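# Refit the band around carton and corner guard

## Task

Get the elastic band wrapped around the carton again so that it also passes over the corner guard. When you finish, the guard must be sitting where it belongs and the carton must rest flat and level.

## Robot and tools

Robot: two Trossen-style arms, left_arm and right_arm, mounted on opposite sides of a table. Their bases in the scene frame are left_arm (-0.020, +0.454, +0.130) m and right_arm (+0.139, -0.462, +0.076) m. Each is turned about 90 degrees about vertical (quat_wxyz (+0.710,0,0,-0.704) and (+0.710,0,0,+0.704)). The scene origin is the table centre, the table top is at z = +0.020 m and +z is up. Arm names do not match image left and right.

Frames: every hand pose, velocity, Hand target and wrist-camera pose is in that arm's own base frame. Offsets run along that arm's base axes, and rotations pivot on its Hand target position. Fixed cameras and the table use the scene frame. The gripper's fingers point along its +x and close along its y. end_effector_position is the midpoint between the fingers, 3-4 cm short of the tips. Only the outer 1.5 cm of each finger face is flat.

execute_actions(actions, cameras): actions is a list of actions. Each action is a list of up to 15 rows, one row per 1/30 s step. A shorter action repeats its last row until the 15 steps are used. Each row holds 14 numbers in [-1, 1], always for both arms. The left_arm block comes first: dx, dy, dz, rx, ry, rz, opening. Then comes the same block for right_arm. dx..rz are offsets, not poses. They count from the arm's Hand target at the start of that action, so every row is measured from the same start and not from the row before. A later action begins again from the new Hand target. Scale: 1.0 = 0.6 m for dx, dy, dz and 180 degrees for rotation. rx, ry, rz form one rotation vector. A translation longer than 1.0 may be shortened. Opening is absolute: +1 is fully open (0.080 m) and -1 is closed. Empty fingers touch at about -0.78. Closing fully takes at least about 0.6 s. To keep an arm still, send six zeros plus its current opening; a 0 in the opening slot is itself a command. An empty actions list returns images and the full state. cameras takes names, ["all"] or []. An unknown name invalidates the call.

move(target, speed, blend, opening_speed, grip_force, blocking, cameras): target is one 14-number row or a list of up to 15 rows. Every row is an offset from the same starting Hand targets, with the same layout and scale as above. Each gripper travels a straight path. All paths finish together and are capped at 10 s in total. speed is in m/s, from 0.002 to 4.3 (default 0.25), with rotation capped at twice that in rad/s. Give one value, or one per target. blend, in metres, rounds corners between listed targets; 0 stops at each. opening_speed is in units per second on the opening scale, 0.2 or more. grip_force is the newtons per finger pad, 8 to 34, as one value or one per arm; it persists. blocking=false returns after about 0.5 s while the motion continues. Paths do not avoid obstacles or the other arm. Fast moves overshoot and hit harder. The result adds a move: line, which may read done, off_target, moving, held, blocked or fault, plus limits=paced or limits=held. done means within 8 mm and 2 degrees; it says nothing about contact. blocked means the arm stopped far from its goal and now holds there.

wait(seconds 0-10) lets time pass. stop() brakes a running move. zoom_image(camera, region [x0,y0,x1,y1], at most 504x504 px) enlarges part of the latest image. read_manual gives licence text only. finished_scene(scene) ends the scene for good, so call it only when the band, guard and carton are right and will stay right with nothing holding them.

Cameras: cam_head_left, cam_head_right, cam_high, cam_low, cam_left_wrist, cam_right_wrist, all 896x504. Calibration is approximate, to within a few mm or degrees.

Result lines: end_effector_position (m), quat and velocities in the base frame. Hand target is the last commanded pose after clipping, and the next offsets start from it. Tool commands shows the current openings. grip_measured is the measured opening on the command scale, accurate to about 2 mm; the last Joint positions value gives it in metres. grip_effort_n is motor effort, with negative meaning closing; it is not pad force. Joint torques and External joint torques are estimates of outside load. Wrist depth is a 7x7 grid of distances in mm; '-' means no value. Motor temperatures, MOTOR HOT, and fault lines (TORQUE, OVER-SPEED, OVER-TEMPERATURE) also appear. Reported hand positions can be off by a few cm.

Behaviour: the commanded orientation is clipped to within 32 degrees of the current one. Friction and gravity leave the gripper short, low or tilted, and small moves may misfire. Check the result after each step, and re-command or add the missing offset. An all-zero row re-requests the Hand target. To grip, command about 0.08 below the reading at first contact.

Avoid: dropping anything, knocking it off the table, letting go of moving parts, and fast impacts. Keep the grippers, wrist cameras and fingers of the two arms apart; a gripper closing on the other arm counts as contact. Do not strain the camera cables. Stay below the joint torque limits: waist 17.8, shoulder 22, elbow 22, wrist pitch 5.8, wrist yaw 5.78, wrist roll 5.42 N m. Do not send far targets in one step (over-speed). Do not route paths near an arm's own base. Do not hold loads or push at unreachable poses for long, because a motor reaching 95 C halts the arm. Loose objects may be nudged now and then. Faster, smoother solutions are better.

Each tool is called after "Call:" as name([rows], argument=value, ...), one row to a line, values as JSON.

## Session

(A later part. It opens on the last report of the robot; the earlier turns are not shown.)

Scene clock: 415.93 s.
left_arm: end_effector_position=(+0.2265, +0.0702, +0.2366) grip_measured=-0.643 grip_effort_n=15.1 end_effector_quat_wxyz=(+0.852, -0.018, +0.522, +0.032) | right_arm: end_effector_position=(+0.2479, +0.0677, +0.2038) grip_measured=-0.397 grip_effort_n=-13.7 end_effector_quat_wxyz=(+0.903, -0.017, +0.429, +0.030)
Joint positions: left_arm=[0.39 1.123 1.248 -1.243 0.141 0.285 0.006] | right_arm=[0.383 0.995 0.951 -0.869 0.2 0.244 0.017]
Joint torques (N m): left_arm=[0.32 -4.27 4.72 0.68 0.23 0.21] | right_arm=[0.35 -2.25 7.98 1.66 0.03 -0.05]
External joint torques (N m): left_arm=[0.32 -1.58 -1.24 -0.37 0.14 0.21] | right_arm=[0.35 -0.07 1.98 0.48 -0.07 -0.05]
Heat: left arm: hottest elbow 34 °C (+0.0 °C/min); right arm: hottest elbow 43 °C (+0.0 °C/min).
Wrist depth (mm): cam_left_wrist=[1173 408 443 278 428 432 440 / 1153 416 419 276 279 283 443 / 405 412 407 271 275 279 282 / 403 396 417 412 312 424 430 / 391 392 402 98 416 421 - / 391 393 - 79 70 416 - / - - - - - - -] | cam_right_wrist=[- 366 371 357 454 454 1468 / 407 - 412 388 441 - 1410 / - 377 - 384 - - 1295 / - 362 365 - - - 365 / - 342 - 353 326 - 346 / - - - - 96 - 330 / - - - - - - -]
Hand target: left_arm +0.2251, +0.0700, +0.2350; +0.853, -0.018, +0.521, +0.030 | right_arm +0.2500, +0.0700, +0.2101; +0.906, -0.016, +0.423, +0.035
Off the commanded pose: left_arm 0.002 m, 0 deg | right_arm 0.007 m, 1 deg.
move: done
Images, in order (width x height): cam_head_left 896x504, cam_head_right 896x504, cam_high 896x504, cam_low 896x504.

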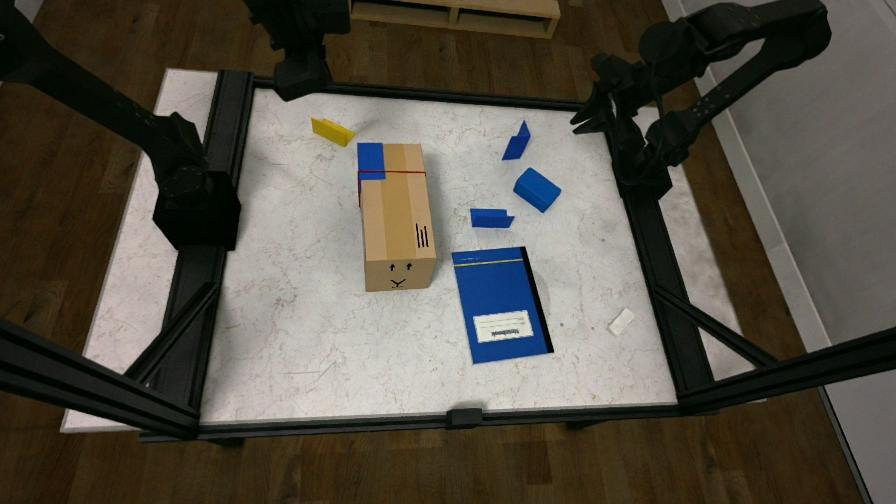

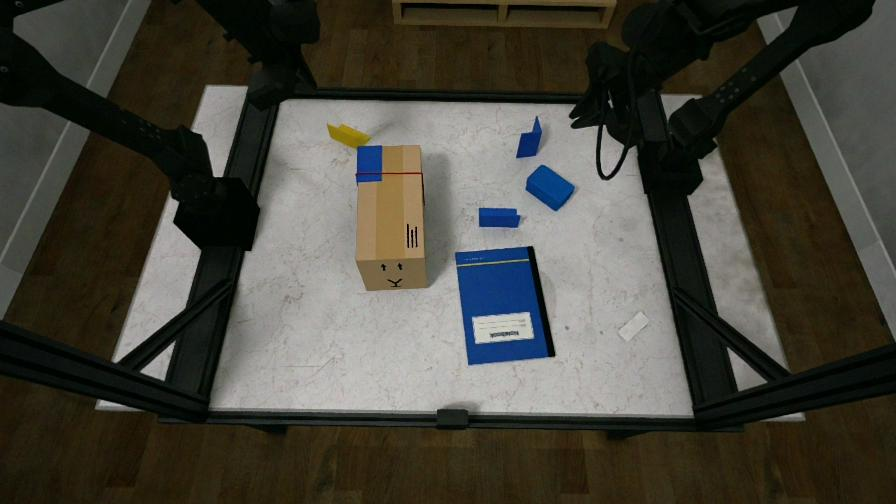

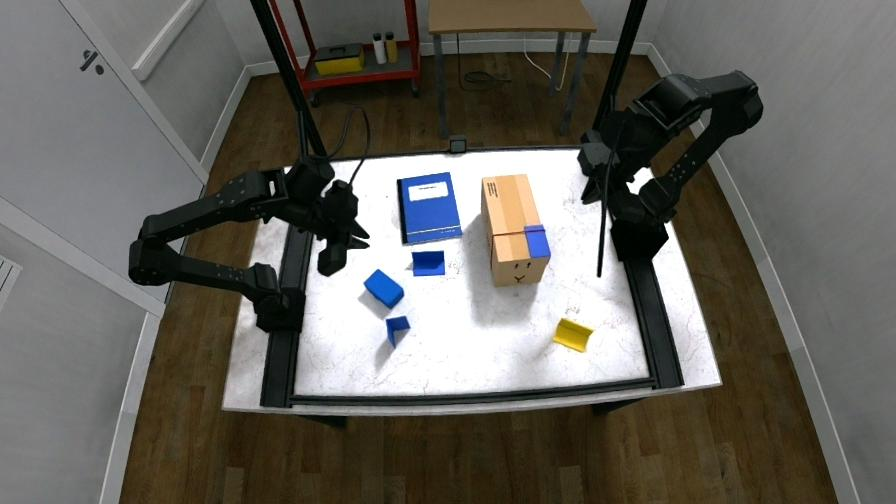

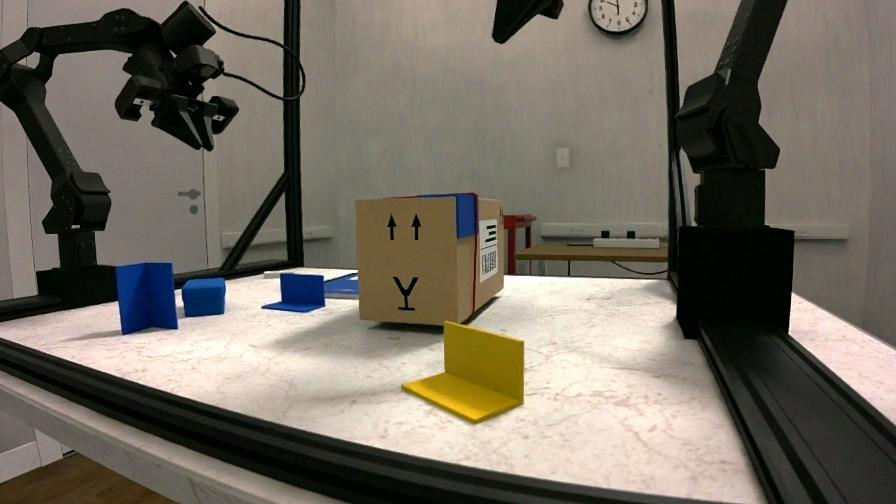

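Call:
zoom_image(camera="cam_high", region=[475, 220, 555, 295])

Call:
zoom_image(camera="cam_head_right", region=[350, 140, 435, 215])

Call:
zoom_image(camera="cam_head_left", region=[350, 138, 435, 213])

Call:
zoom_image(camera="cam_low", region=[440, 185, 520, 335])

Scaled by 6.300 from the camera's 896x504 image, which has a finer 1280x720 frame.

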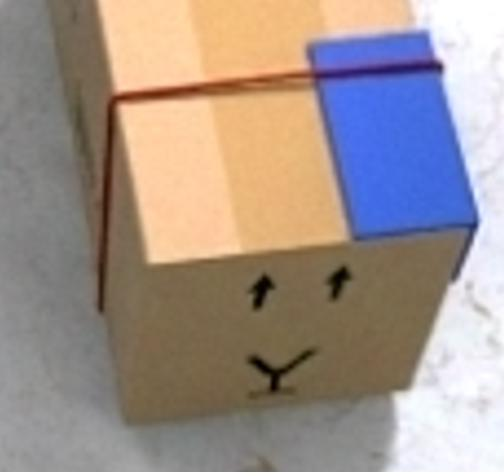

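Scaled by 5.929 from the camera's 896x504 image, which has a finer 1280x720 frame.

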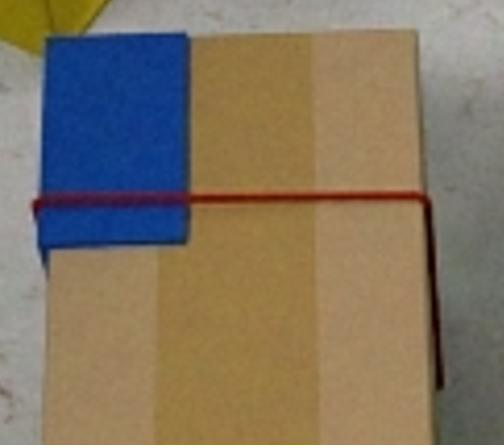

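Scaled by 5.929 from the camera's 896x504 image, which has a finer 1280x720 frame.

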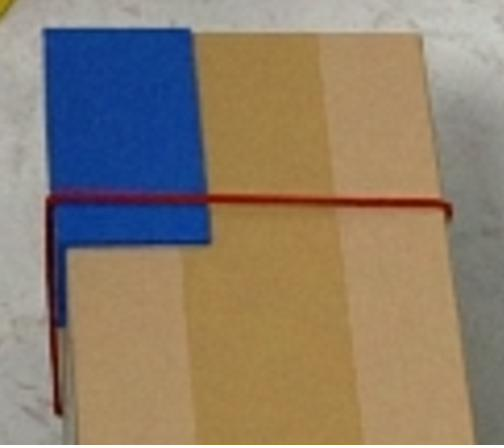

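Scaled by 3.360 from the camera's 896x504 image, which has a finer 1280x720 frame.

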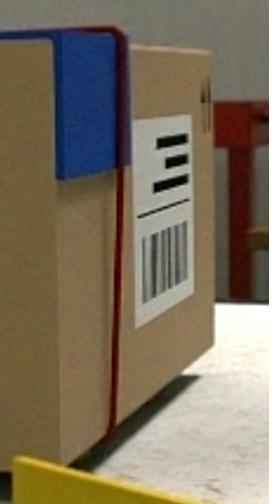

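Call:
zoom_image(camera="cam_low", region=[440, 185, 515, 260])

Call:
zoom_image(camera="cam_low", region=[440, 260, 515, 335])

Scaled by 6.720 from the camera's 896x504 image, which has a finer 1280x720 frame.

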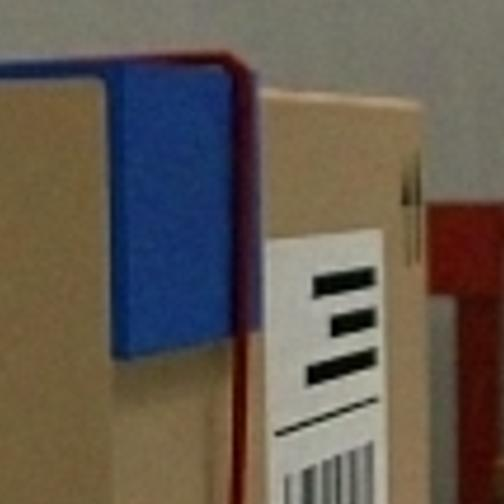

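Scaled by 6.720 from the camera's 896x504 image, which has a finer 1280x720 frame.

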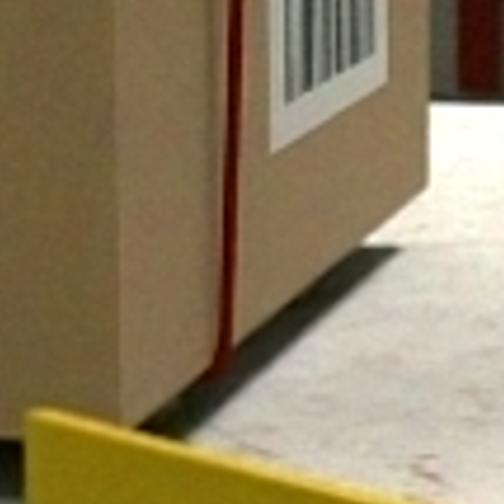

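Call:
zoom_image(camera="cam_head_right", region=[345, 235, 435, 300])

Call:
zoom_image(camera="cam_head_left", region=[350, 235, 440, 300])

Scaled by 5.600 from the camera's 896x504 image, which has a finer 1280x720 frame.

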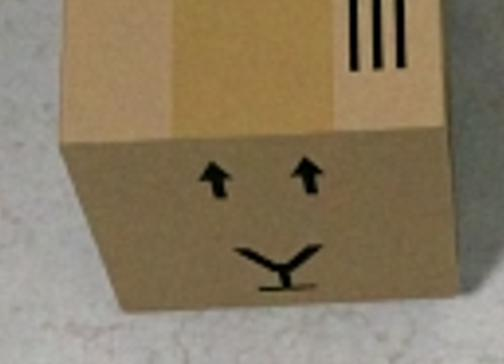

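Scaled by 5.600 from the camera's 896x504 image, which has a finer 1280x720 frame.

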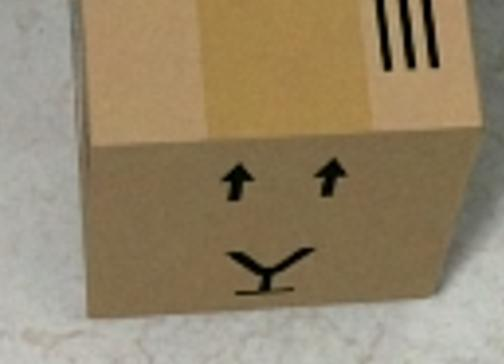

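Call:
move(target=[0, 0, 0, 0, 0, 0, -0.64, 0.3962, 0.095, -0.0868, 0, 0, 0, -0.4], speed=0.2, cameras=["cam_right_wrist", "cam_head_right", "cam_low"])

Call:
zoom_image(camera="cam_head_right", region=[340, 130, 480, 230])

Scene clock: 683.40 s.
left_arm: end_effector_position=(+0.2265, +0.0702, +0.2366) grip_measured=-0.643 grip_effort_n=15.1 end_effector_quat_wxyz=(+0.852, -0.018, +0.522, +0.032) | right_arm: end_effector_position=(+0.4835, +0.1270, +0.1543) grip_measured=-0.397 grip_effort_n=-14.2 end_effector_quat_wxyz=(+0.903, -0.018, +0.427, +0.034)
Joint positions: left_arm=[0.39 1.123 1.248 -1.243 0.141 0.285 0.006] | right_arm=[0.3 1.933 1.586 -0.55 0.144 0.172 0.017]
Joint torques (N m): left_arm=[0.27 -4.29 4.69 0.68 0.23 0.21] | right_arm=[-0.33 -9.28 7.96 1.68 -0.04 -0.05]
External joint torques (N m): left_arm=[0.27 -1.59 -1.3 -0.38 0.15 0.21] | right_arm=[-0.32 -0.64 1.83 0.47 -0.12 -0.05]
Motor temperatures (°C): left_arm=[21 29 33 34 27 25] | right_arm=[23 27 47 40 23 26]
Heat: left arm: hottest wrist pitch 34 °C (+0.0 °C/min); right arm: hottest elbow 47 °C (+1.0 °C/min).
Wrist depth (mm): cam_left_wrist=[1194 420 437 281 429 432 442 / 408 411 419 277 281 283 443 / 404 408 414 269 276 278 284 / 401 404 408 408 416 421 428 / 392 390 - 98 414 421 425 / 388 393 - 79 70 418 409 / - - - - - - -] | cam_right_wrist=[178 179 181 182 182 384 - / 167 167 169 171 171 338 363 / 157 158 159 161 163 330 - / 150 149 150 152 153 157 - / 178 202 201 173 171 - - / 266 - - - - - - / - - - - - - -]
Hand target: left_arm +0.2251, +0.0700, +0.2350; +0.853, -0.018, +0.521, +0.030 | right_arm +0.4878, +0.1269, +0.1580; +0.906, -0.016, +0.423, +0.035
Off the commanded pose: left_arm 0.002 m, 0 deg | right_arm 0.006 m, 1 deg.
move: done
camera_calibration:
cam_right_wrist: T_world_to_cam=[[0.0869829, -0.996006, 0.0201436, 0.0888762], [-0.921265, -0.088117, -0.378822, 0.549695], [0.379084, 0.0143934, -0.92525, 0.0405501], [0, 0, 0, 1]] pos_world=[0.483312, 0.136375, 0.243965]
Images, in order (width x height): cam_head_right 896x504, cam_low 896x504, cam_right_wrist 896x504.

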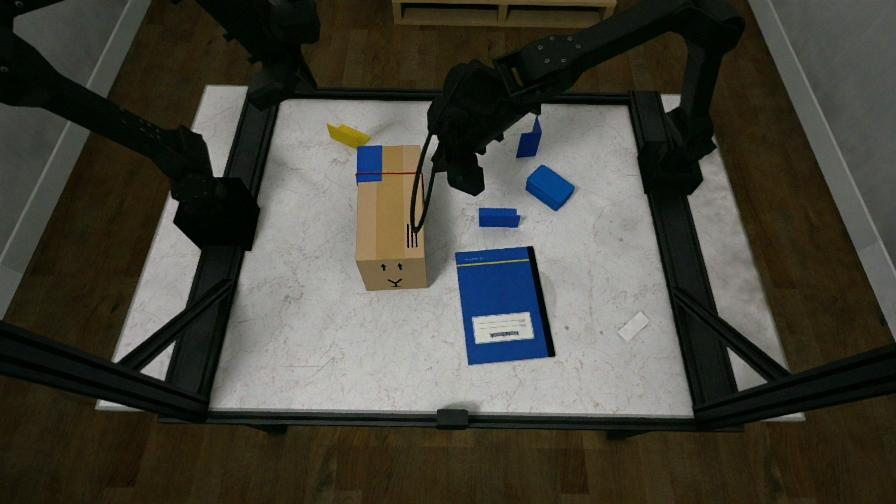

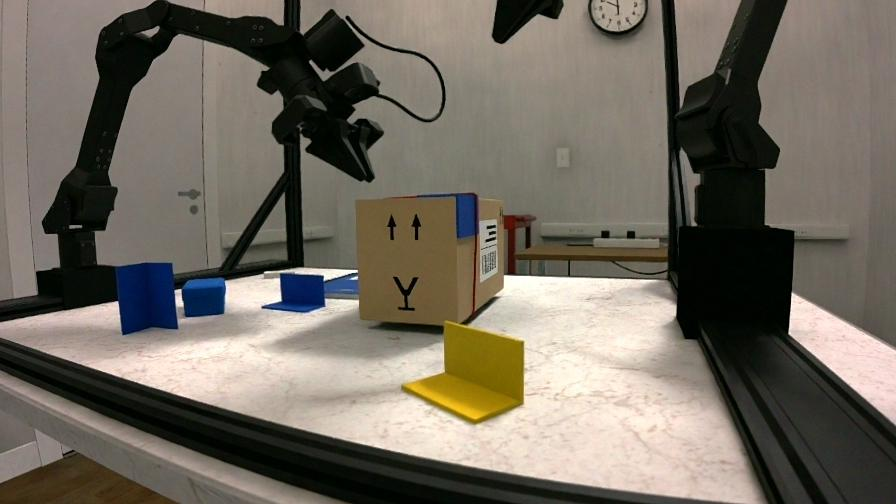

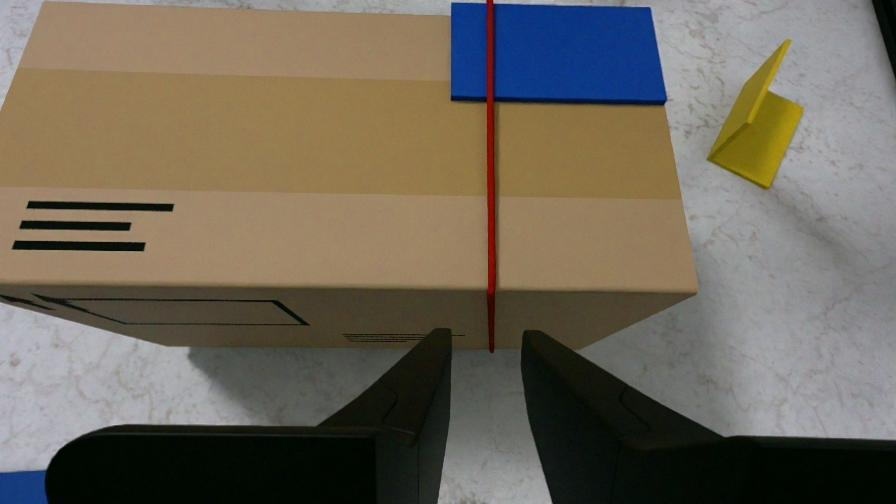

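Scaled by 3.600 from the camera's 896x504 image, which has a finer 1280x720 frame.

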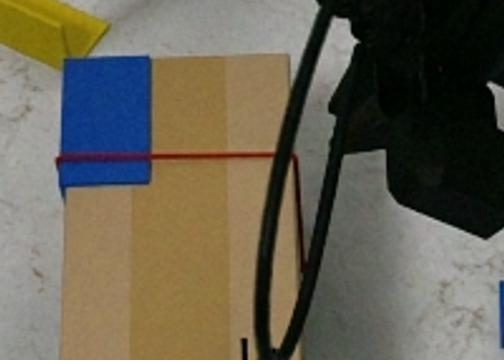

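Call:
zoom_image(camera="cam_right_wrist", region=[440, 270, 720, 430])

Call:
zoom_image(camera="cam_right_wrist", region=[0, 260, 280, 420])

Call:
zoom_image(camera="cam_right_wrist", region=[420, 0, 700, 160])

Scaled by 1.800 from the camera's 896x504 image, which has a finer 1280x720 frame.

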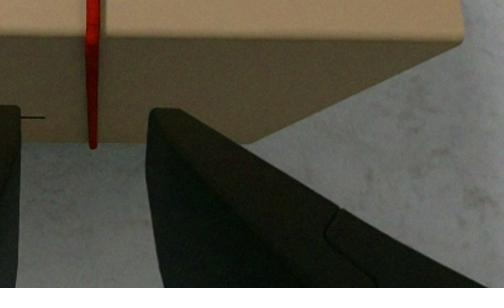

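Scaled by 1.800 from the camera's 896x504 image, which has a finer 1280x720 frame.

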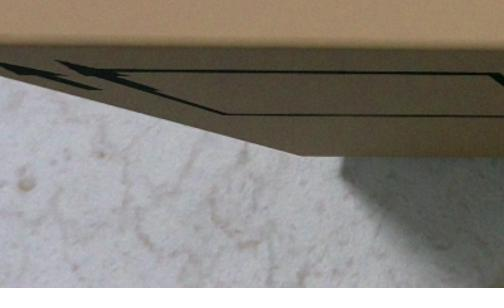

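Scaled by 1.800 from the camera's 896x504 image, which has a finer 1280x720 frame.

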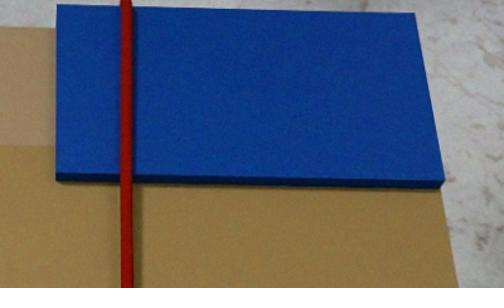

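Call:
move(target=[0, 0, 0, 0, 0, 0, -0.64, 0.0305, -0.0063, -0.0255, 0, 0, 0, -0.45], speed=0.06, cameras=["cam_right_wrist"])

Call:
zoom_image(camera="cam_right_wrist", region=[380, 220, 600, 380])

Scene clock: 754.00 s.
left_arm: end_effector_position=(+0.2265, +0.0702, +0.2366) grip_measured=-0.643 grip_effort_n=14.7 end_effector_quat_wxyz=(+0.852, -0.018, +0.522, +0.032) | right_arm: end_effector_position=(+0.5010, +0.1228, +0.1382) grip_measured=-0.447 grip_effort_n=-13.3 end_effector_quat_wxyz=(+0.902, -0.018, +0.430, +0.033)
Joint positions: left_arm=[0.39 1.123 1.248 -1.243 0.141 0.285 0.006] | right_arm=[0.278 2.004 1.624 -0.52 0.131 0.156 0.015]
Joint torques (N m): left_arm=[0.34 -4.3 4.75 0.69 0.24 0.22] | right_arm=[-0.22 -9.93 7.98 2.02 -0.04 -0.05]
External joint torques (N m): left_arm=[0.35 -1.53 -1.28 -0.36 0.15 0.21] | right_arm=[-0.19 -0.68 1.74 0.78 -0.12 -0.06]
Motor temperatures (°C): left_arm=[21 29 33 35 27 25] | right_arm=[23 33 50 38 23 26]
Heat: left arm: hottest wrist pitch 35 °C (+1.0 °C/min); right arm: hottest elbow 50 °C (+2.0 °C/min). Fold the right arm in close to its base, or ease its load, before you think long.
Wrist depth (mm): cam_left_wrist=[1194 416 422 279 284 430 437 / 410 410 416 277 279 283 437 / 402 409 417 269 276 281 435 / 404 400 425 413 419 302 430 / 393 396 404 98 416 420 426 / 389 397 - 79 70 415 421 / - - - - - - -] | cam_right_wrist=[156 157 159 157 157 - - / 146 148 148 149 150 335 328 / 138 140 140 141 143 306 - / 130 132 131 133 135 136 - / - 127 129 128 129 132 282 / - - - 89 - - - / - - - 242 - - -]
Hand target: left_arm +0.2251, +0.0700, +0.2350; +0.853, -0.018, +0.521, +0.030 | right_arm +0.5060, +0.1231, +0.1425; +0.905, -0.016, +0.423, +0.035
Off the commanded pose: left_arm 0.002 m, 0 deg | right_arm 0.007 m, 1 deg.
MOTOR HOT: joint 3 (elbow) of the right arm reports 50 °C; the controller stops that arm at 95 °C. To cool a motor, set the load down, stop pushing, or move to a pose that needs little force.
move: done
camera_calibration:
cam_right_wrist: T_world_to_cam=[[0.0863863, -0.996042, 0.0209176, 0.0836909], [-0.923272, -0.0879282, -0.373948, 0.559566], [0.374307, 0.0129913, -0.927214, 0.0218632], [0, 0, 0, 1]] pos_world=[0.501219, 0.132277, 0.22777]
Images, in order (width x height): cam_right_wrist 896x504.

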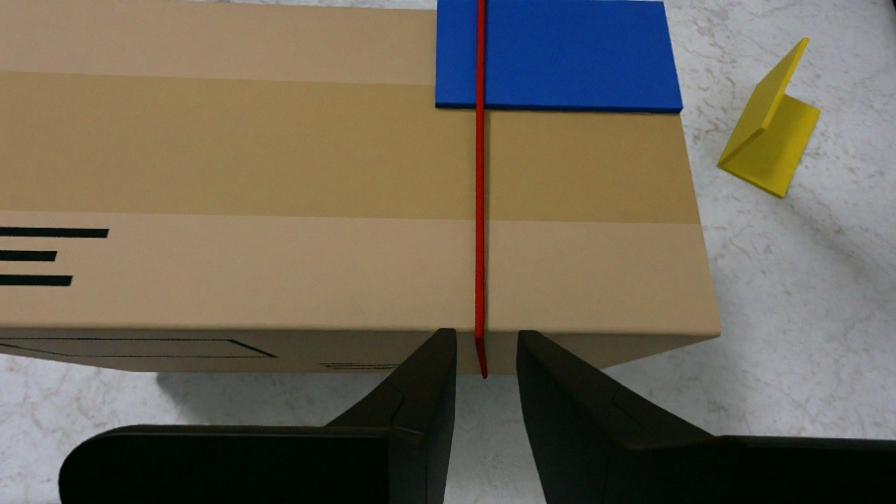

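Scaled by 2.291 from the camera's 896x504 image, which has a finer 1280x720 frame.

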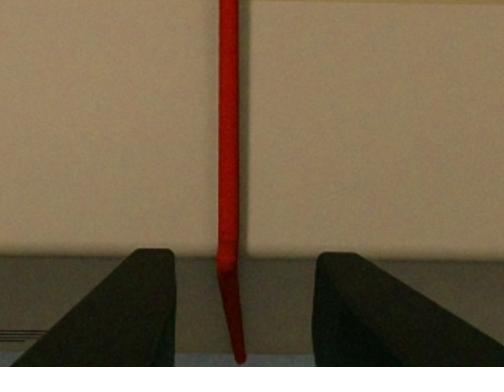

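Call:
move(target=[0, 0, 0, 0, 0, 0, -0.64, 0.0123, 0.002, -0.0125, 0, 0, 0, -0.45], speed=0.03, cameras=["cam_right_wrist", "cam_head_right"])

Call:
zoom_image(camera="cam_right_wrist", region=[380, 220, 600, 420])

Scene clock: 765.00 s.
left_arm: end_effector_position=(+0.2265, +0.0702, +0.2366) grip_measured=-0.643 grip_effort_n=15.1 end_effector_quat_wxyz=(+0.852, -0.018, +0.522, +0.032) | right_arm: end_effector_position=(+0.5080, +0.1243, +0.1307) grip_measured=-0.447 grip_effort_n=-14.2 end_effector_quat_wxyz=(+0.902, -0.018, +0.430, +0.033)
Joint positions: left_arm=[0.39 1.123 1.248 -1.243 0.141 0.285 0.006] | right_arm=[0.277 2.037 1.643 -0.506 0.13 0.154 0.015]
Joint torques (N m): left_arm=[0.28 -4.3 4.69 0.67 0.23 0.22] | right_arm=[-0.35 -10.07 7.91 2.04 -0.06 -0.06]
External joint torques (N m): left_arm=[0.27 -1.66 -1.25 -0.38 0.14 0.22] | right_arm=[-0.43 -0.77 1.8 0.83 -0.12 -0.06]
Heat: left arm: hottest wrist pitch 35 °C (+0.0 °C/min); right arm: hottest elbow 49 °C (+0.0 °C/min). Fold the right arm in close to its base, or ease its load, before you think long.
Wrist depth (mm): cam_left_wrist=[1173 415 428 280 282 430 437 / 408 414 418 276 279 283 282 / 408 - 414 270 276 279 435 / 383 400 411 414 292 306 - / 385 395 405 98 417 420 - / 392 395 - 79 - - 419 / - - - - - - -] | cam_right_wrist=[144 146 148 147 148 342 357 / 138 138 139 138 140 141 328 / 129 128 132 133 135 137 307 / 122 123 124 124 126 128 - / - 117 116 118 119 120 275 / 244 219 152 - 92 - - / - - - 239 - - -]
Hand target: left_arm +0.2251, +0.0700, +0.2350; +0.853, -0.018, +0.521, +0.030 | right_arm +0.5134, +0.1243, +0.1351; +0.905, -0.016, +0.423, +0.035
Off the commanded pose: left_arm 0.002 m, 0 deg | right_arm 0.007 m, 1 deg.
MOTOR HOT: still on. Joint 3 (elbow) of the right arm reports 49 °C.
move: done
camera_calibration:
cam_right_wrist: T_world_to_cam=[[0.0870882, -0.995979, 0.0210348, 0.0844346], [-0.923407, -0.0886298, -0.373449, 0.563549], [0.373811, 0.0130993, -0.927412, 0.0126045], [0, 0, 0, 1]] pos_world=[0.50832, 0.133877, 0.22037]
Images, in order (width x height): cam_head_right 896x504, cam_right_wrist 896x504.

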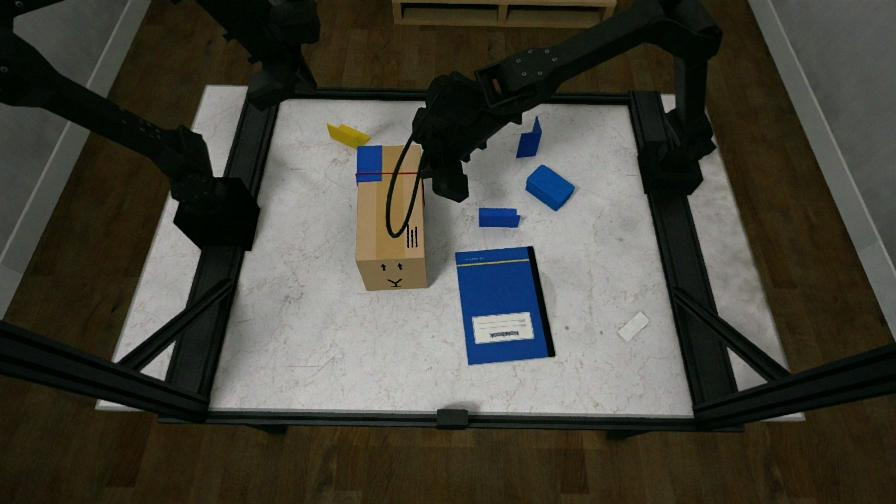

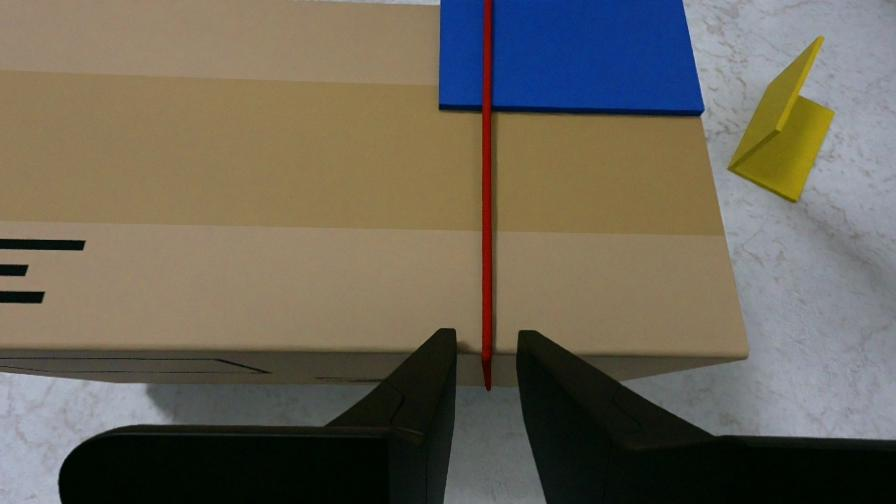

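Scaled by 2.291 from the camera's 896x504 image, which has a finer 1280x720 frame.

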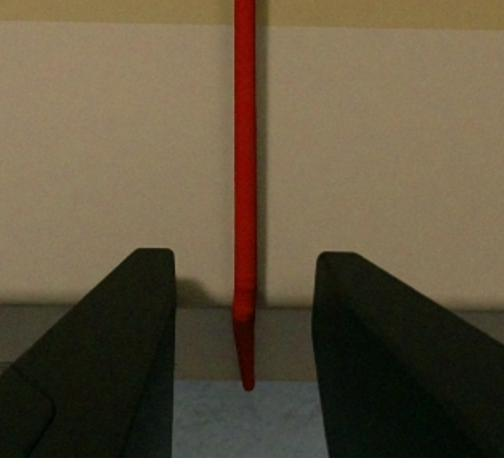

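Call:
move(target=[0, 0, 0, 0, 0, 0, -0.64, 0.0042, 0, -0.0052, 0, 0, 0, -0.45], speed=0.03, cameras=["cam_right_wrist"])

Call:
zoom_image(camera="cam_right_wrist", region=[380, 220, 600, 420])

Scene clock: 773.40 s.
left_arm: end_effector_position=(+0.2265, +0.0702, +0.2366) grip_measured=-0.643 grip_effort_n=14.7 end_effector_quat_wxyz=(+0.852, -0.018, +0.522, +0.032) | right_arm: end_effector_position=(+0.5097, +0.1246, +0.1296) grip_measured=-0.448 grip_effort_n=-13.3 end_effector_quat_wxyz=(+0.902, -0.019, +0.429, +0.034)
Joint positions: left_arm=[0.39 1.123 1.248 -1.243 0.141 0.285 0.006] | right_arm=[0.276 2.043 1.646 -0.502 0.128 0.153 0.015]
Joint torques (N m): left_arm=[0.31 -4.31 4.69 0.67 0.24 0.2] | right_arm=[-0.43 -9.39 8.08 2.34 -0.06 -0.04]
External joint torques (N m): left_arm=[0.31 -1.62 -1.27 -0.37 0.15 0.2] | right_arm=[-0.44 -0.13 2.02 1.14 -0.12 -0.05]
Heat: left arm: hottest wrist pitch 35 °C (+0.0 °C/min); right arm: hottest elbow 51 °C (+2.0 °C/min). Fold the right arm in close to its base, or ease its load, before you think long.
Wrist depth (mm): cam_left_wrist=[1163 419 427 276 283 432 437 / 409 419 420 276 280 283 441 / 405 408 413 270 276 280 437 / 400 402 - 410 419 305 430 / 392 401 404 98 413 419 434 / 390 392 - 79 - 415 420 / - - - - - - -] | cam_right_wrist=[144 147 148 147 148 151 356 / 138 137 139 138 140 141 - / 128 128 132 133 134 136 287 / 122 122 124 124 126 128 282 / - 116 116 119 119 120 270 / 195 - - - 92 - 263 / - - - - - - -]
Hand target: left_arm +0.2251, +0.0700, +0.2350; +0.853, -0.018, +0.521, +0.030 | right_arm +0.5159, +0.1243, +0.1320; +0.905, -0.016, +0.423, +0.035
Off the commanded pose: left_arm 0.002 m, 0 deg | right_arm 0.007 m, 1 deg.
MOTOR HOT: still on. Joint 3 (elbow) of the right arm reports 51 °C.
move: done
camera_calibration:
cam_right_wrist: T_world_to_cam=[[0.0882495, -0.99588, 0.0208645, 0.0839573], [-0.922821, -0.0896248, -0.374659, 0.56464], [0.374985, 0.0138093, -0.926928, 0.0102201], [0, 0, 0, 1]] pos_world=[0.50982, 0.134076, 0.219269]
Images, in order (width x height): cam_right_wrist 896x504.

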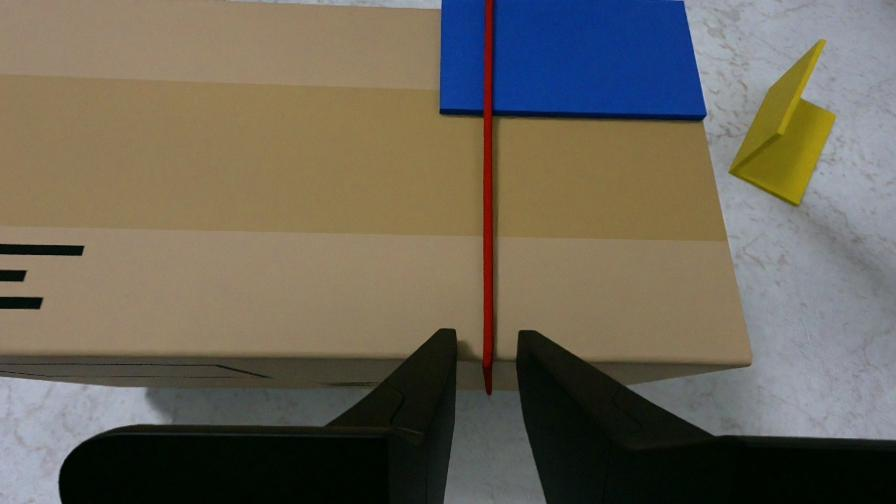

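Scaled by 2.291 from the camera's 896x504 image, which has a finer 1280x720 frame.

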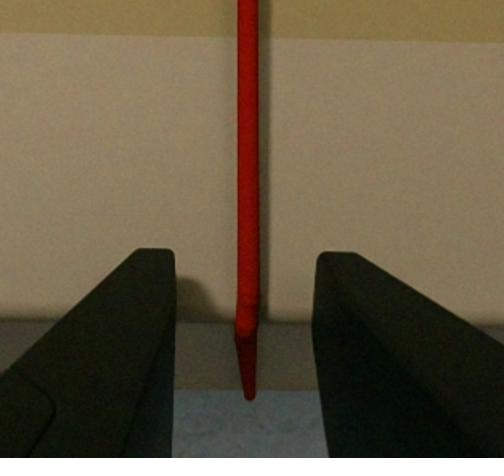

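Call:
move([
  [0, 0, 0, 0, 0, 0, -0.64, 0.0025, 0, -0.003, 0, 0, 0, -0.45],
  [0, 0, 0, 0, 0, 0, -0.64, 0.0025, 0, -0.003, 0, 0, 0, -1.0],
], speed=0.03, cameras=["cam_right_wrist"])

Call:
zoom_image(camera="cam_right_wrist", region=[380, 220, 600, 420])

Scene clock: 784.27 s.
left_arm: end_effector_position=(+0.2265, +0.0702, +0.2366) grip_measured=-0.643 grip_effort_n=15.1 end_effector_quat_wxyz=(+0.852, -0.018, +0.522, +0.032) | right_arm: end_effector_position=(+0.5131, +0.1259, +0.1304) grip_measured=-0.772 grip_effort_n=-27.7 end_effector_quat_wxyz=(+0.904, -0.017, +0.425, +0.037)
Joint positions: left_arm=[0.39 1.123 1.248 -1.243 0.141 0.285 0.006] | right_arm=[0.276 2.05 1.655 -0.492 0.123 0.152 0]
Joint torques (N m): left_arm=[0.3 -4.3 4.73 0.67 0.25 0.2] | right_arm=[-0.37 -9.44 7.57 1.87 0.12 -0.05]
External joint torques (N m): left_arm=[0.31 -1.62 -1.22 -0.36 0.16 0.2] | right_arm=[-0.38 0.05 1.35 0.61 0.05 -0.05]
Heat: left arm: hottest wrist pitch 35 °C (+0.0 °C/min); right arm: hottest elbow 50 °C (+1.0 °C/min). Fold the right arm in close to its base, or ease its load, before you think long.
Wrist depth (mm): cam_left_wrist=[1168 415 423 281 283 428 439 / 408 414 419 276 280 284 442 / 404 407 412 271 276 279 283 / 400 403 411 412 313 422 428 / 390 397 405 98 408 420 428 / 390 395 - 79 - 416 429 / - - - - - - -] | cam_right_wrist=[149 149 151 149 151 - 343 / 139 140 141 142 140 143 336 / 131 132 134 134 136 137 - / 123 124 125 126 127 128 - / - 118 118 120 120 120 - / 238 210 131 - 116 117 - / - - - - - - -]
Hand target: left_arm +0.2251, +0.0700, +0.2350; +0.853, -0.018, +0.521, +0.030 | right_arm +0.5174, +0.1245, +0.1302; +0.905, -0.016, +0.423, +0.035
Off the commanded pose: left_arm 0.002 m, 0 deg | right_arm 0.005 m, 0 deg.
MOTOR HOT: still on. Joint 3 (elbow) of the right arm reports 50 °C.
move: done
camera_calibration:
cam_right_wrist: T_world_to_cam=[[0.0909917, -0.995731, 0.015493, 0.0842626], [-0.918897, -0.0899469, -0.384107, 0.567454], [0.383861, 0.020714, -0.923159, 0.00378877], [0, 0, 0, 1]] pos_world=[0.51231, 0.134865, 0.220155]
Images, in order (width x height): cam_right_wrist 896x504.

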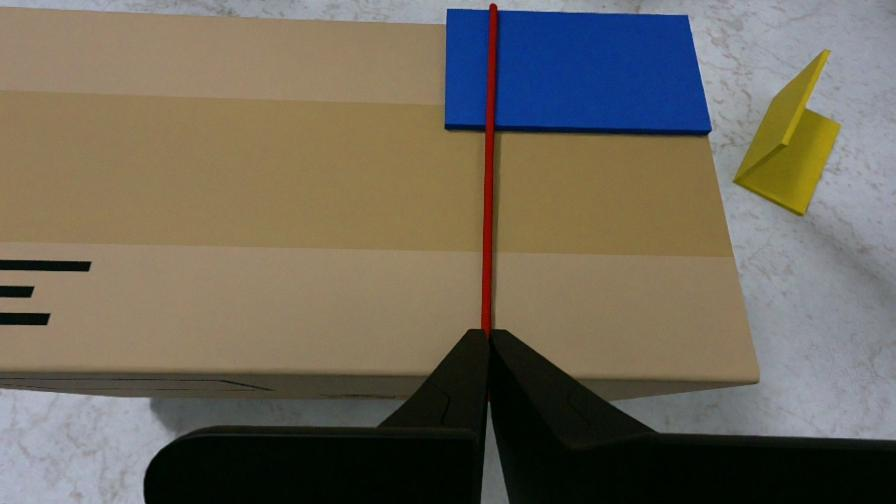

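Scaled by 2.291 from the camera's 896x504 image, which has a finer 1280x720 frame.

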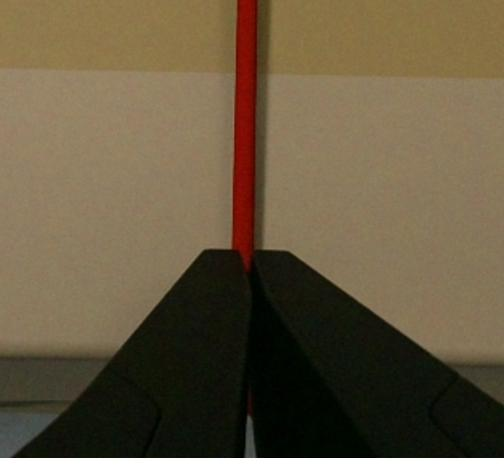

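Call:
move(target=[0, 0, 0, 0, 0, 0, -0.64, -0.0107, 0, 0.0133, 0, 0, 0, -1.0], speed=0.04, cameras=["cam_right_wrist"])

Call:
zoom_image(camera="cam_right_wrist", region=[380, 220, 600, 420])

Scene clock: 793.37 s.
left_arm: end_effector_position=(+0.2265, +0.0702, +0.2366) grip_measured=-0.643 grip_effort_n=14.7 end_effector_quat_wxyz=(+0.852, -0.018, +0.522, +0.032) | right_arm: end_effector_position=(+0.5119, +0.1255, +0.1298) grip_measured=-0.773 grip_effort_n=-27.7 end_effector_quat_wxyz=(+0.903, -0.017, +0.428, +0.036)
Joint positions: left_arm=[0.39 1.123 1.248 -1.243 0.141 0.285 0.006] | right_arm=[0.276 2.049 1.655 -0.5 0.124 0.152 0]
Joint torques (N m): left_arm=[0.31 -4.25 4.71 0.67 0.24 0.22] | right_arm=[-0.06 -12.98 6.36 0.92 0.19 0.06]
External joint torques (N m): left_arm=[0.31 -1.57 -1.25 -0.38 0.15 0.22] | right_arm=[0.02 -3.65 0.26 -0.29 0.12 0.06]
Heat: left arm: hottest wrist pitch 35 °C (+0.0 °C/min); right arm: hottest elbow 51 °C (+2.0 °C/min). Fold the right arm in close to its base, or ease its load, before you think long.
Wrist depth (mm): cam_left_wrist=[1143 419 426 278 283 429 438 / 408 417 419 277 279 282 439 / 402 404 414 270 275 279 282 / 381 407 408 414 416 304 434 / 388 396 406 98 417 420 428 / 387 396 - 79 70 414 - / - - - - - - -] | cam_right_wrist=[149 149 150 149 150 344 350 / 140 139 141 140 141 143 323 / 130 132 134 134 136 137 307 / 123 124 125 126 127 129 288 / - 117 117 120 119 121 - / 243 154 115 - 81 117 257 / - - - - - - -]
Hand target: left_arm +0.2251, +0.0700, +0.2350; +0.853, -0.018, +0.521, +0.030 | right_arm +0.5110, +0.1245, +0.1382; +0.906, -0.016, +0.423, +0.035
Off the commanded pose: left_arm 0.002 m, 0 deg | right_arm 0.008 m, 1 deg.
MOTOR HOT: still on. Joint 3 (elbow) of the right arm reports 51 °C.
move: done
camera_calibration:
cam_right_wrist: T_world_to_cam=[[0.0908183, -0.995723, 0.0169603, 0.0838951], [-0.921296, -0.0904717, -0.378192, 0.566664], [0.378109, 0.0187213, -0.925572, 0.00721332], [0, 0, 0, 1]] pos_world=[0.511719, 0.134668, 0.219562]
Images, in order (width x height): cam_right_wrist 896x504.

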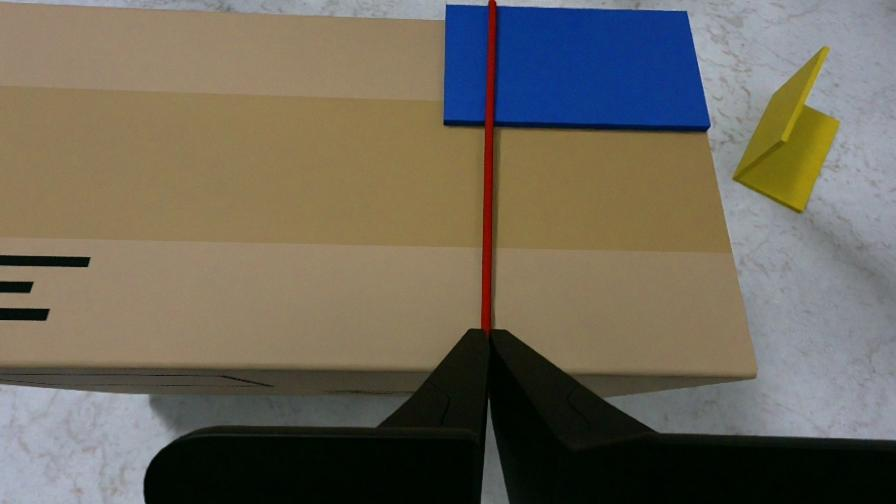

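Scaled by 2.291 from the camera's 896x504 image, which has a finer 1280x720 frame.

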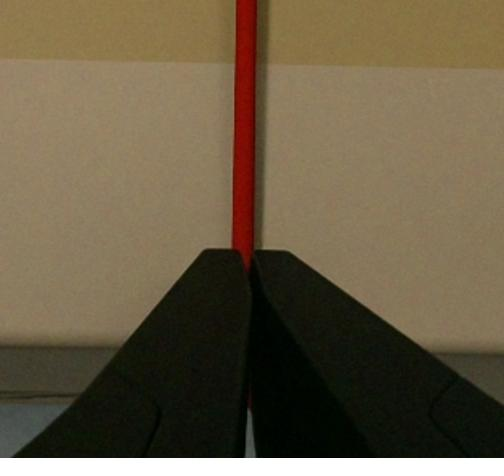

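Call:
move(target=[0, 0, 0, 0, 0, 0, -0.64, -0.0085, 0, 0.0103, 0, 0, 0, -1.0], speed=0.04, cameras=["cam_right_wrist", "cam_low"])

Call:
zoom_image(camera="cam_right_wrist", region=[380, 220, 600, 420])

Scene clock: 799.47 s.
left_arm: end_effector_position=(+0.2265, +0.0702, +0.2366) grip_measured=-0.643 grip_effort_n=15.1 end_effector_quat_wxyz=(+0.852, -0.018, +0.522, +0.032) | right_arm: end_effector_position=(+0.5083, +0.1240, +0.1311) grip_measured=-0.773 grip_effort_n=-27.2 end_effector_quat_wxyz=(+0.900, -0.019, +0.433, +0.034)
Joint positions: left_arm=[0.39 1.123 1.248 -1.243 0.141 0.285 0.006] | right_arm=[0.276 2.041 1.655 -0.521 0.127 0.152 0]
Joint torques (N m): left_arm=[0.32 -4.29 4.72 0.67 0.23 0.21] | right_arm=[0.2 -14.83 5.43 1.47 0.15 0.13]
External joint torques (N m): left_arm=[0.33 -1.59 -1.25 -0.37 0.14 0.2] | right_arm=[0.18 -5.48 -0.7 0.27 0.08 0.13]
Motor temperatures (°C): left_arm=[21 29 33 35 27 25] | right_arm=[23 39 51 41 23 26]
Heat: left arm: hottest wrist pitch 35 °C (+0.0 °C/min); right arm: hottest elbow 51 °C (+2.0 °C/min). Fold the right arm in close to its base, or ease its load, before you think long.
Wrist depth (mm): cam_left_wrist=[1163 419 425 279 284 430 437 / 408 414 419 275 280 284 440 / 404 411 412 271 276 282 282 / 400 403 408 410 310 419 433 / 395 394 405 91 415 423 429 / 390 397 - 79 - - 419 / - - - - - - -] | cam_right_wrist=[143 146 147 146 147 340 342 / 137 137 138 139 139 143 - / 128 128 131 131 134 134 - / 122 122 124 125 126 128 288 / - 116 116 119 119 121 274 / - 231 226 - 80 260 - / - - - - - - -]
Hand target: left_arm +0.2251, +0.0700, +0.2350; +0.853, -0.018, +0.521, +0.030 | right_arm +0.5059, +0.1245, +0.1443; +0.905, -0.016, +0.423, +0.035
Off the commanded pose: left_arm 0.002 m, 0 deg | right_arm 0.014 m, 1 deg.
MOTOR HOT: still on. Joint 3 (elbow) of the right arm reports 51 °C.
move: off_target (right_arm)
camera_calibration:
cam_right_wrist: T_world_to_cam=[[0.0892014, -0.995777, 0.021705, 0.0828971], [-0.92584, -0.0909319, -0.366813, 0.564608], [0.367238, 0.0126249, -0.930041, 0.0166333], [0, 0, 0, 1]] pos_world=[0.509233, 0.133678, 0.220776]
Images, in order (width x height): cam_low 896x504, cam_right_wrist 896x504.

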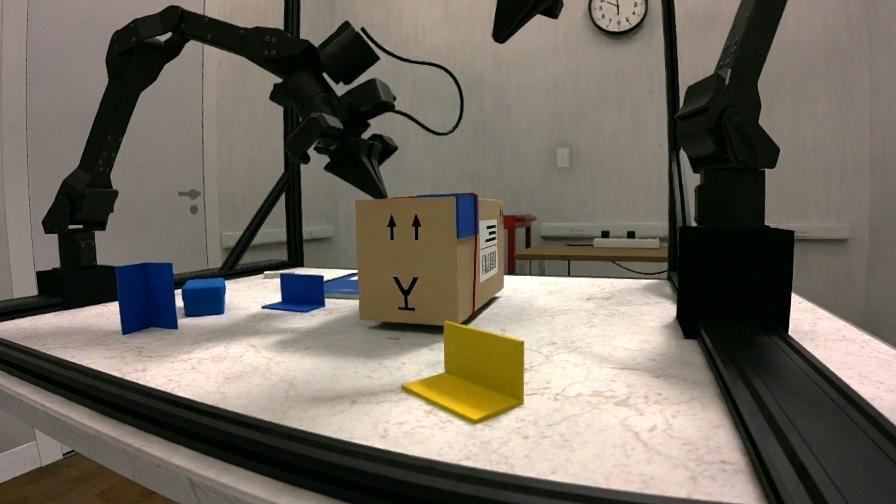

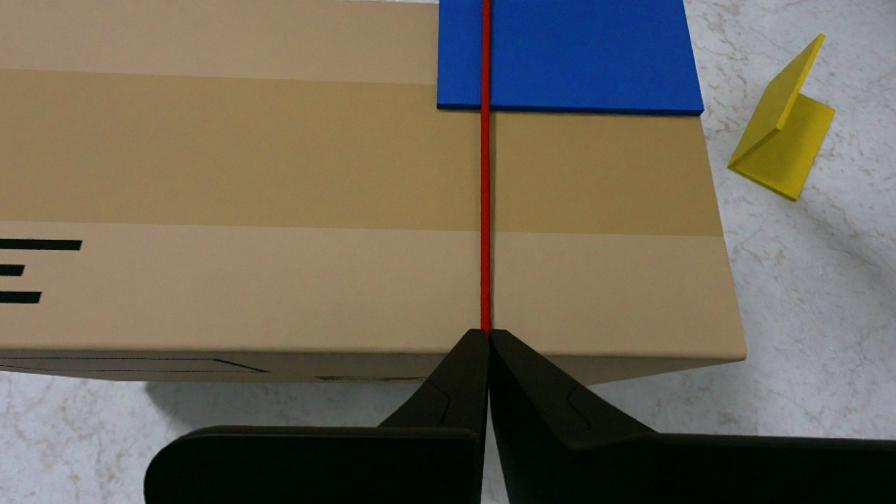

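Scaled by 2.291 from the camera's 896x504 image, which has a finer 1280x720 frame.

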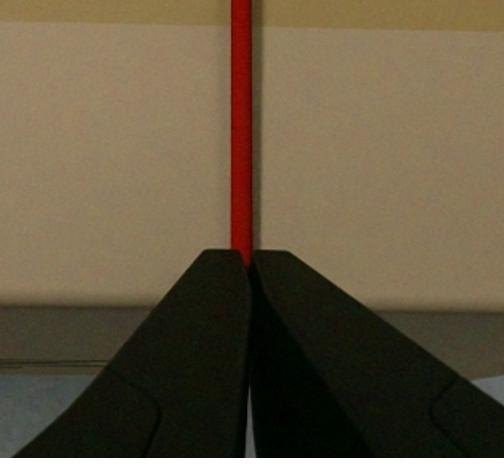

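Call:
move(target=[0, 0, 0, 0, 0, 0, -0.64, 0.0017, -0.0225, 0.002, 0, 0, 0, -1.0], speed=0.05, cameras=["cam_right_wrist"])

Call:
zoom_image(camera="cam_right_wrist", region=[380, 220, 600, 420])

Scene clock: 808.07 s.
left_arm: end_effector_position=(+0.2265, +0.0702, +0.2366) grip_measured=-0.643 grip_effort_n=15.1 end_effector_quat_wxyz=(+0.852, -0.018, +0.522, +0.032) | right_arm: end_effector_position=(+0.5083, +0.1128, +0.1313) grip_measured=-0.773 grip_effort_n=-27.2 end_effector_quat_wxyz=(+0.900, -0.019, +0.435, +0.033)
Joint positions: left_arm=[0.39 1.123 1.248 -1.243 0.141 0.285 0.006] | right_arm=[0.251 2.032 1.643 -0.521 0.112 0.134 0]
Joint torques (N m): left_arm=[0.29 -4.31 4.71 0.68 0.23 0.22] | right_arm=[-0.38 -14.94 5.38 1.72 0.03 -0.05]
External joint torques (N m): left_arm=[0.28 -1.67 -1.22 -0.36 0.14 0.21] | right_arm=[-0.46 -5.68 -0.73 0.52 -0.03 -0.05]
Heat: left arm: hottest wrist pitch 35 °C (+0.0 °C/min); right arm: hottest elbow 50 °C (+0.0 °C/min). Fold the right arm in close to its base, or ease its load, before you think long.
Wrist depth (mm): cam_left_wrist=[1189 - 425 280 429 430 440 / 408 413 418 276 280 283 436 / 404 409 413 268 278 280 435 / 385 407 408 414 417 307 431 / 393 396 - 98 412 421 435 / - 395 - 80 70 415 - / - - - - - - -] | cam_right_wrist=[143 145 146 145 146 - 342 / 137 137 138 138 139 - 326 / 128 128 131 131 134 - - / 122 122 124 124 126 127 - / 116 118 117 119 119 267 273 / 245 247 170 - 80 262 - / - - - - - - -]
Hand target: left_arm +0.2251, +0.0700, +0.2350; +0.853, -0.018, +0.521, +0.030 | right_arm +0.5069, +0.1109, +0.1454; +0.905, -0.016, +0.423, +0.035
Off the commanded pose: left_arm 0.002 m, 0 deg | right_arm 0.014 m, 2 deg.
MOTOR HOT: still on. Joint 3 (elbow) of the right arm reports 50 °C.
move: off_target (right_arm)
camera_calibration:
cam_right_wrist: T_world_to_cam=[[0.087795, -0.995904, 0.0216174, 0.072459], [-0.927509, -0.0896427, -0.362892, 0.563828], [0.363344, 0.0118098, -0.93158, 0.0191463], [0, 0, 0, 1]] pos_world=[0.509638, 0.122479, 0.220879]
Images, in order (width x height): cam_right_wrist 896x504.

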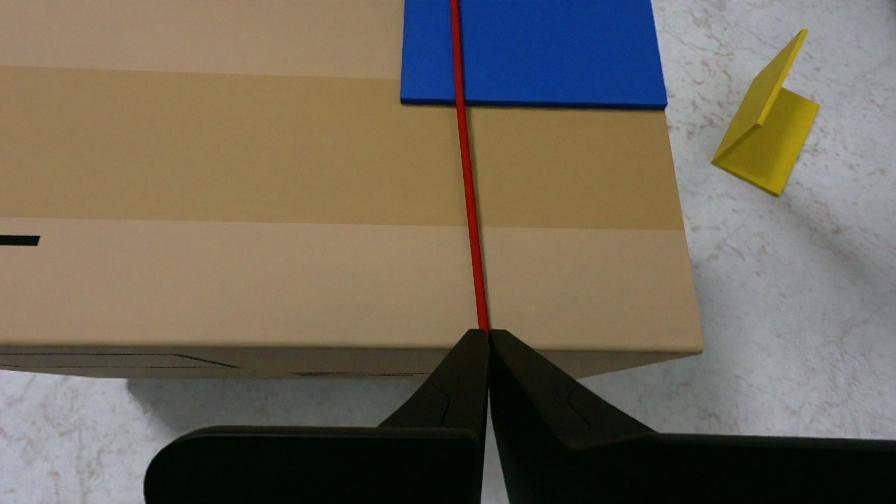

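Scaled by 2.291 from the camera's 896x504 image, which has a finer 1280x720 frame.

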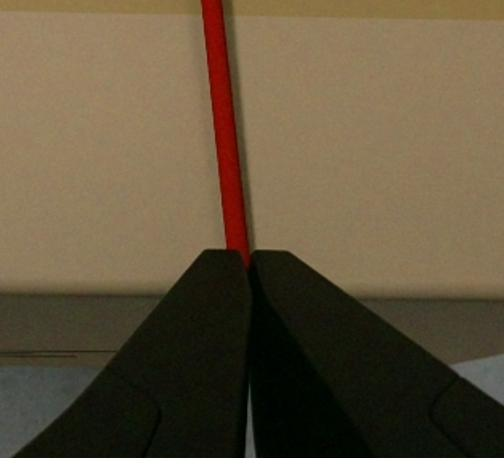

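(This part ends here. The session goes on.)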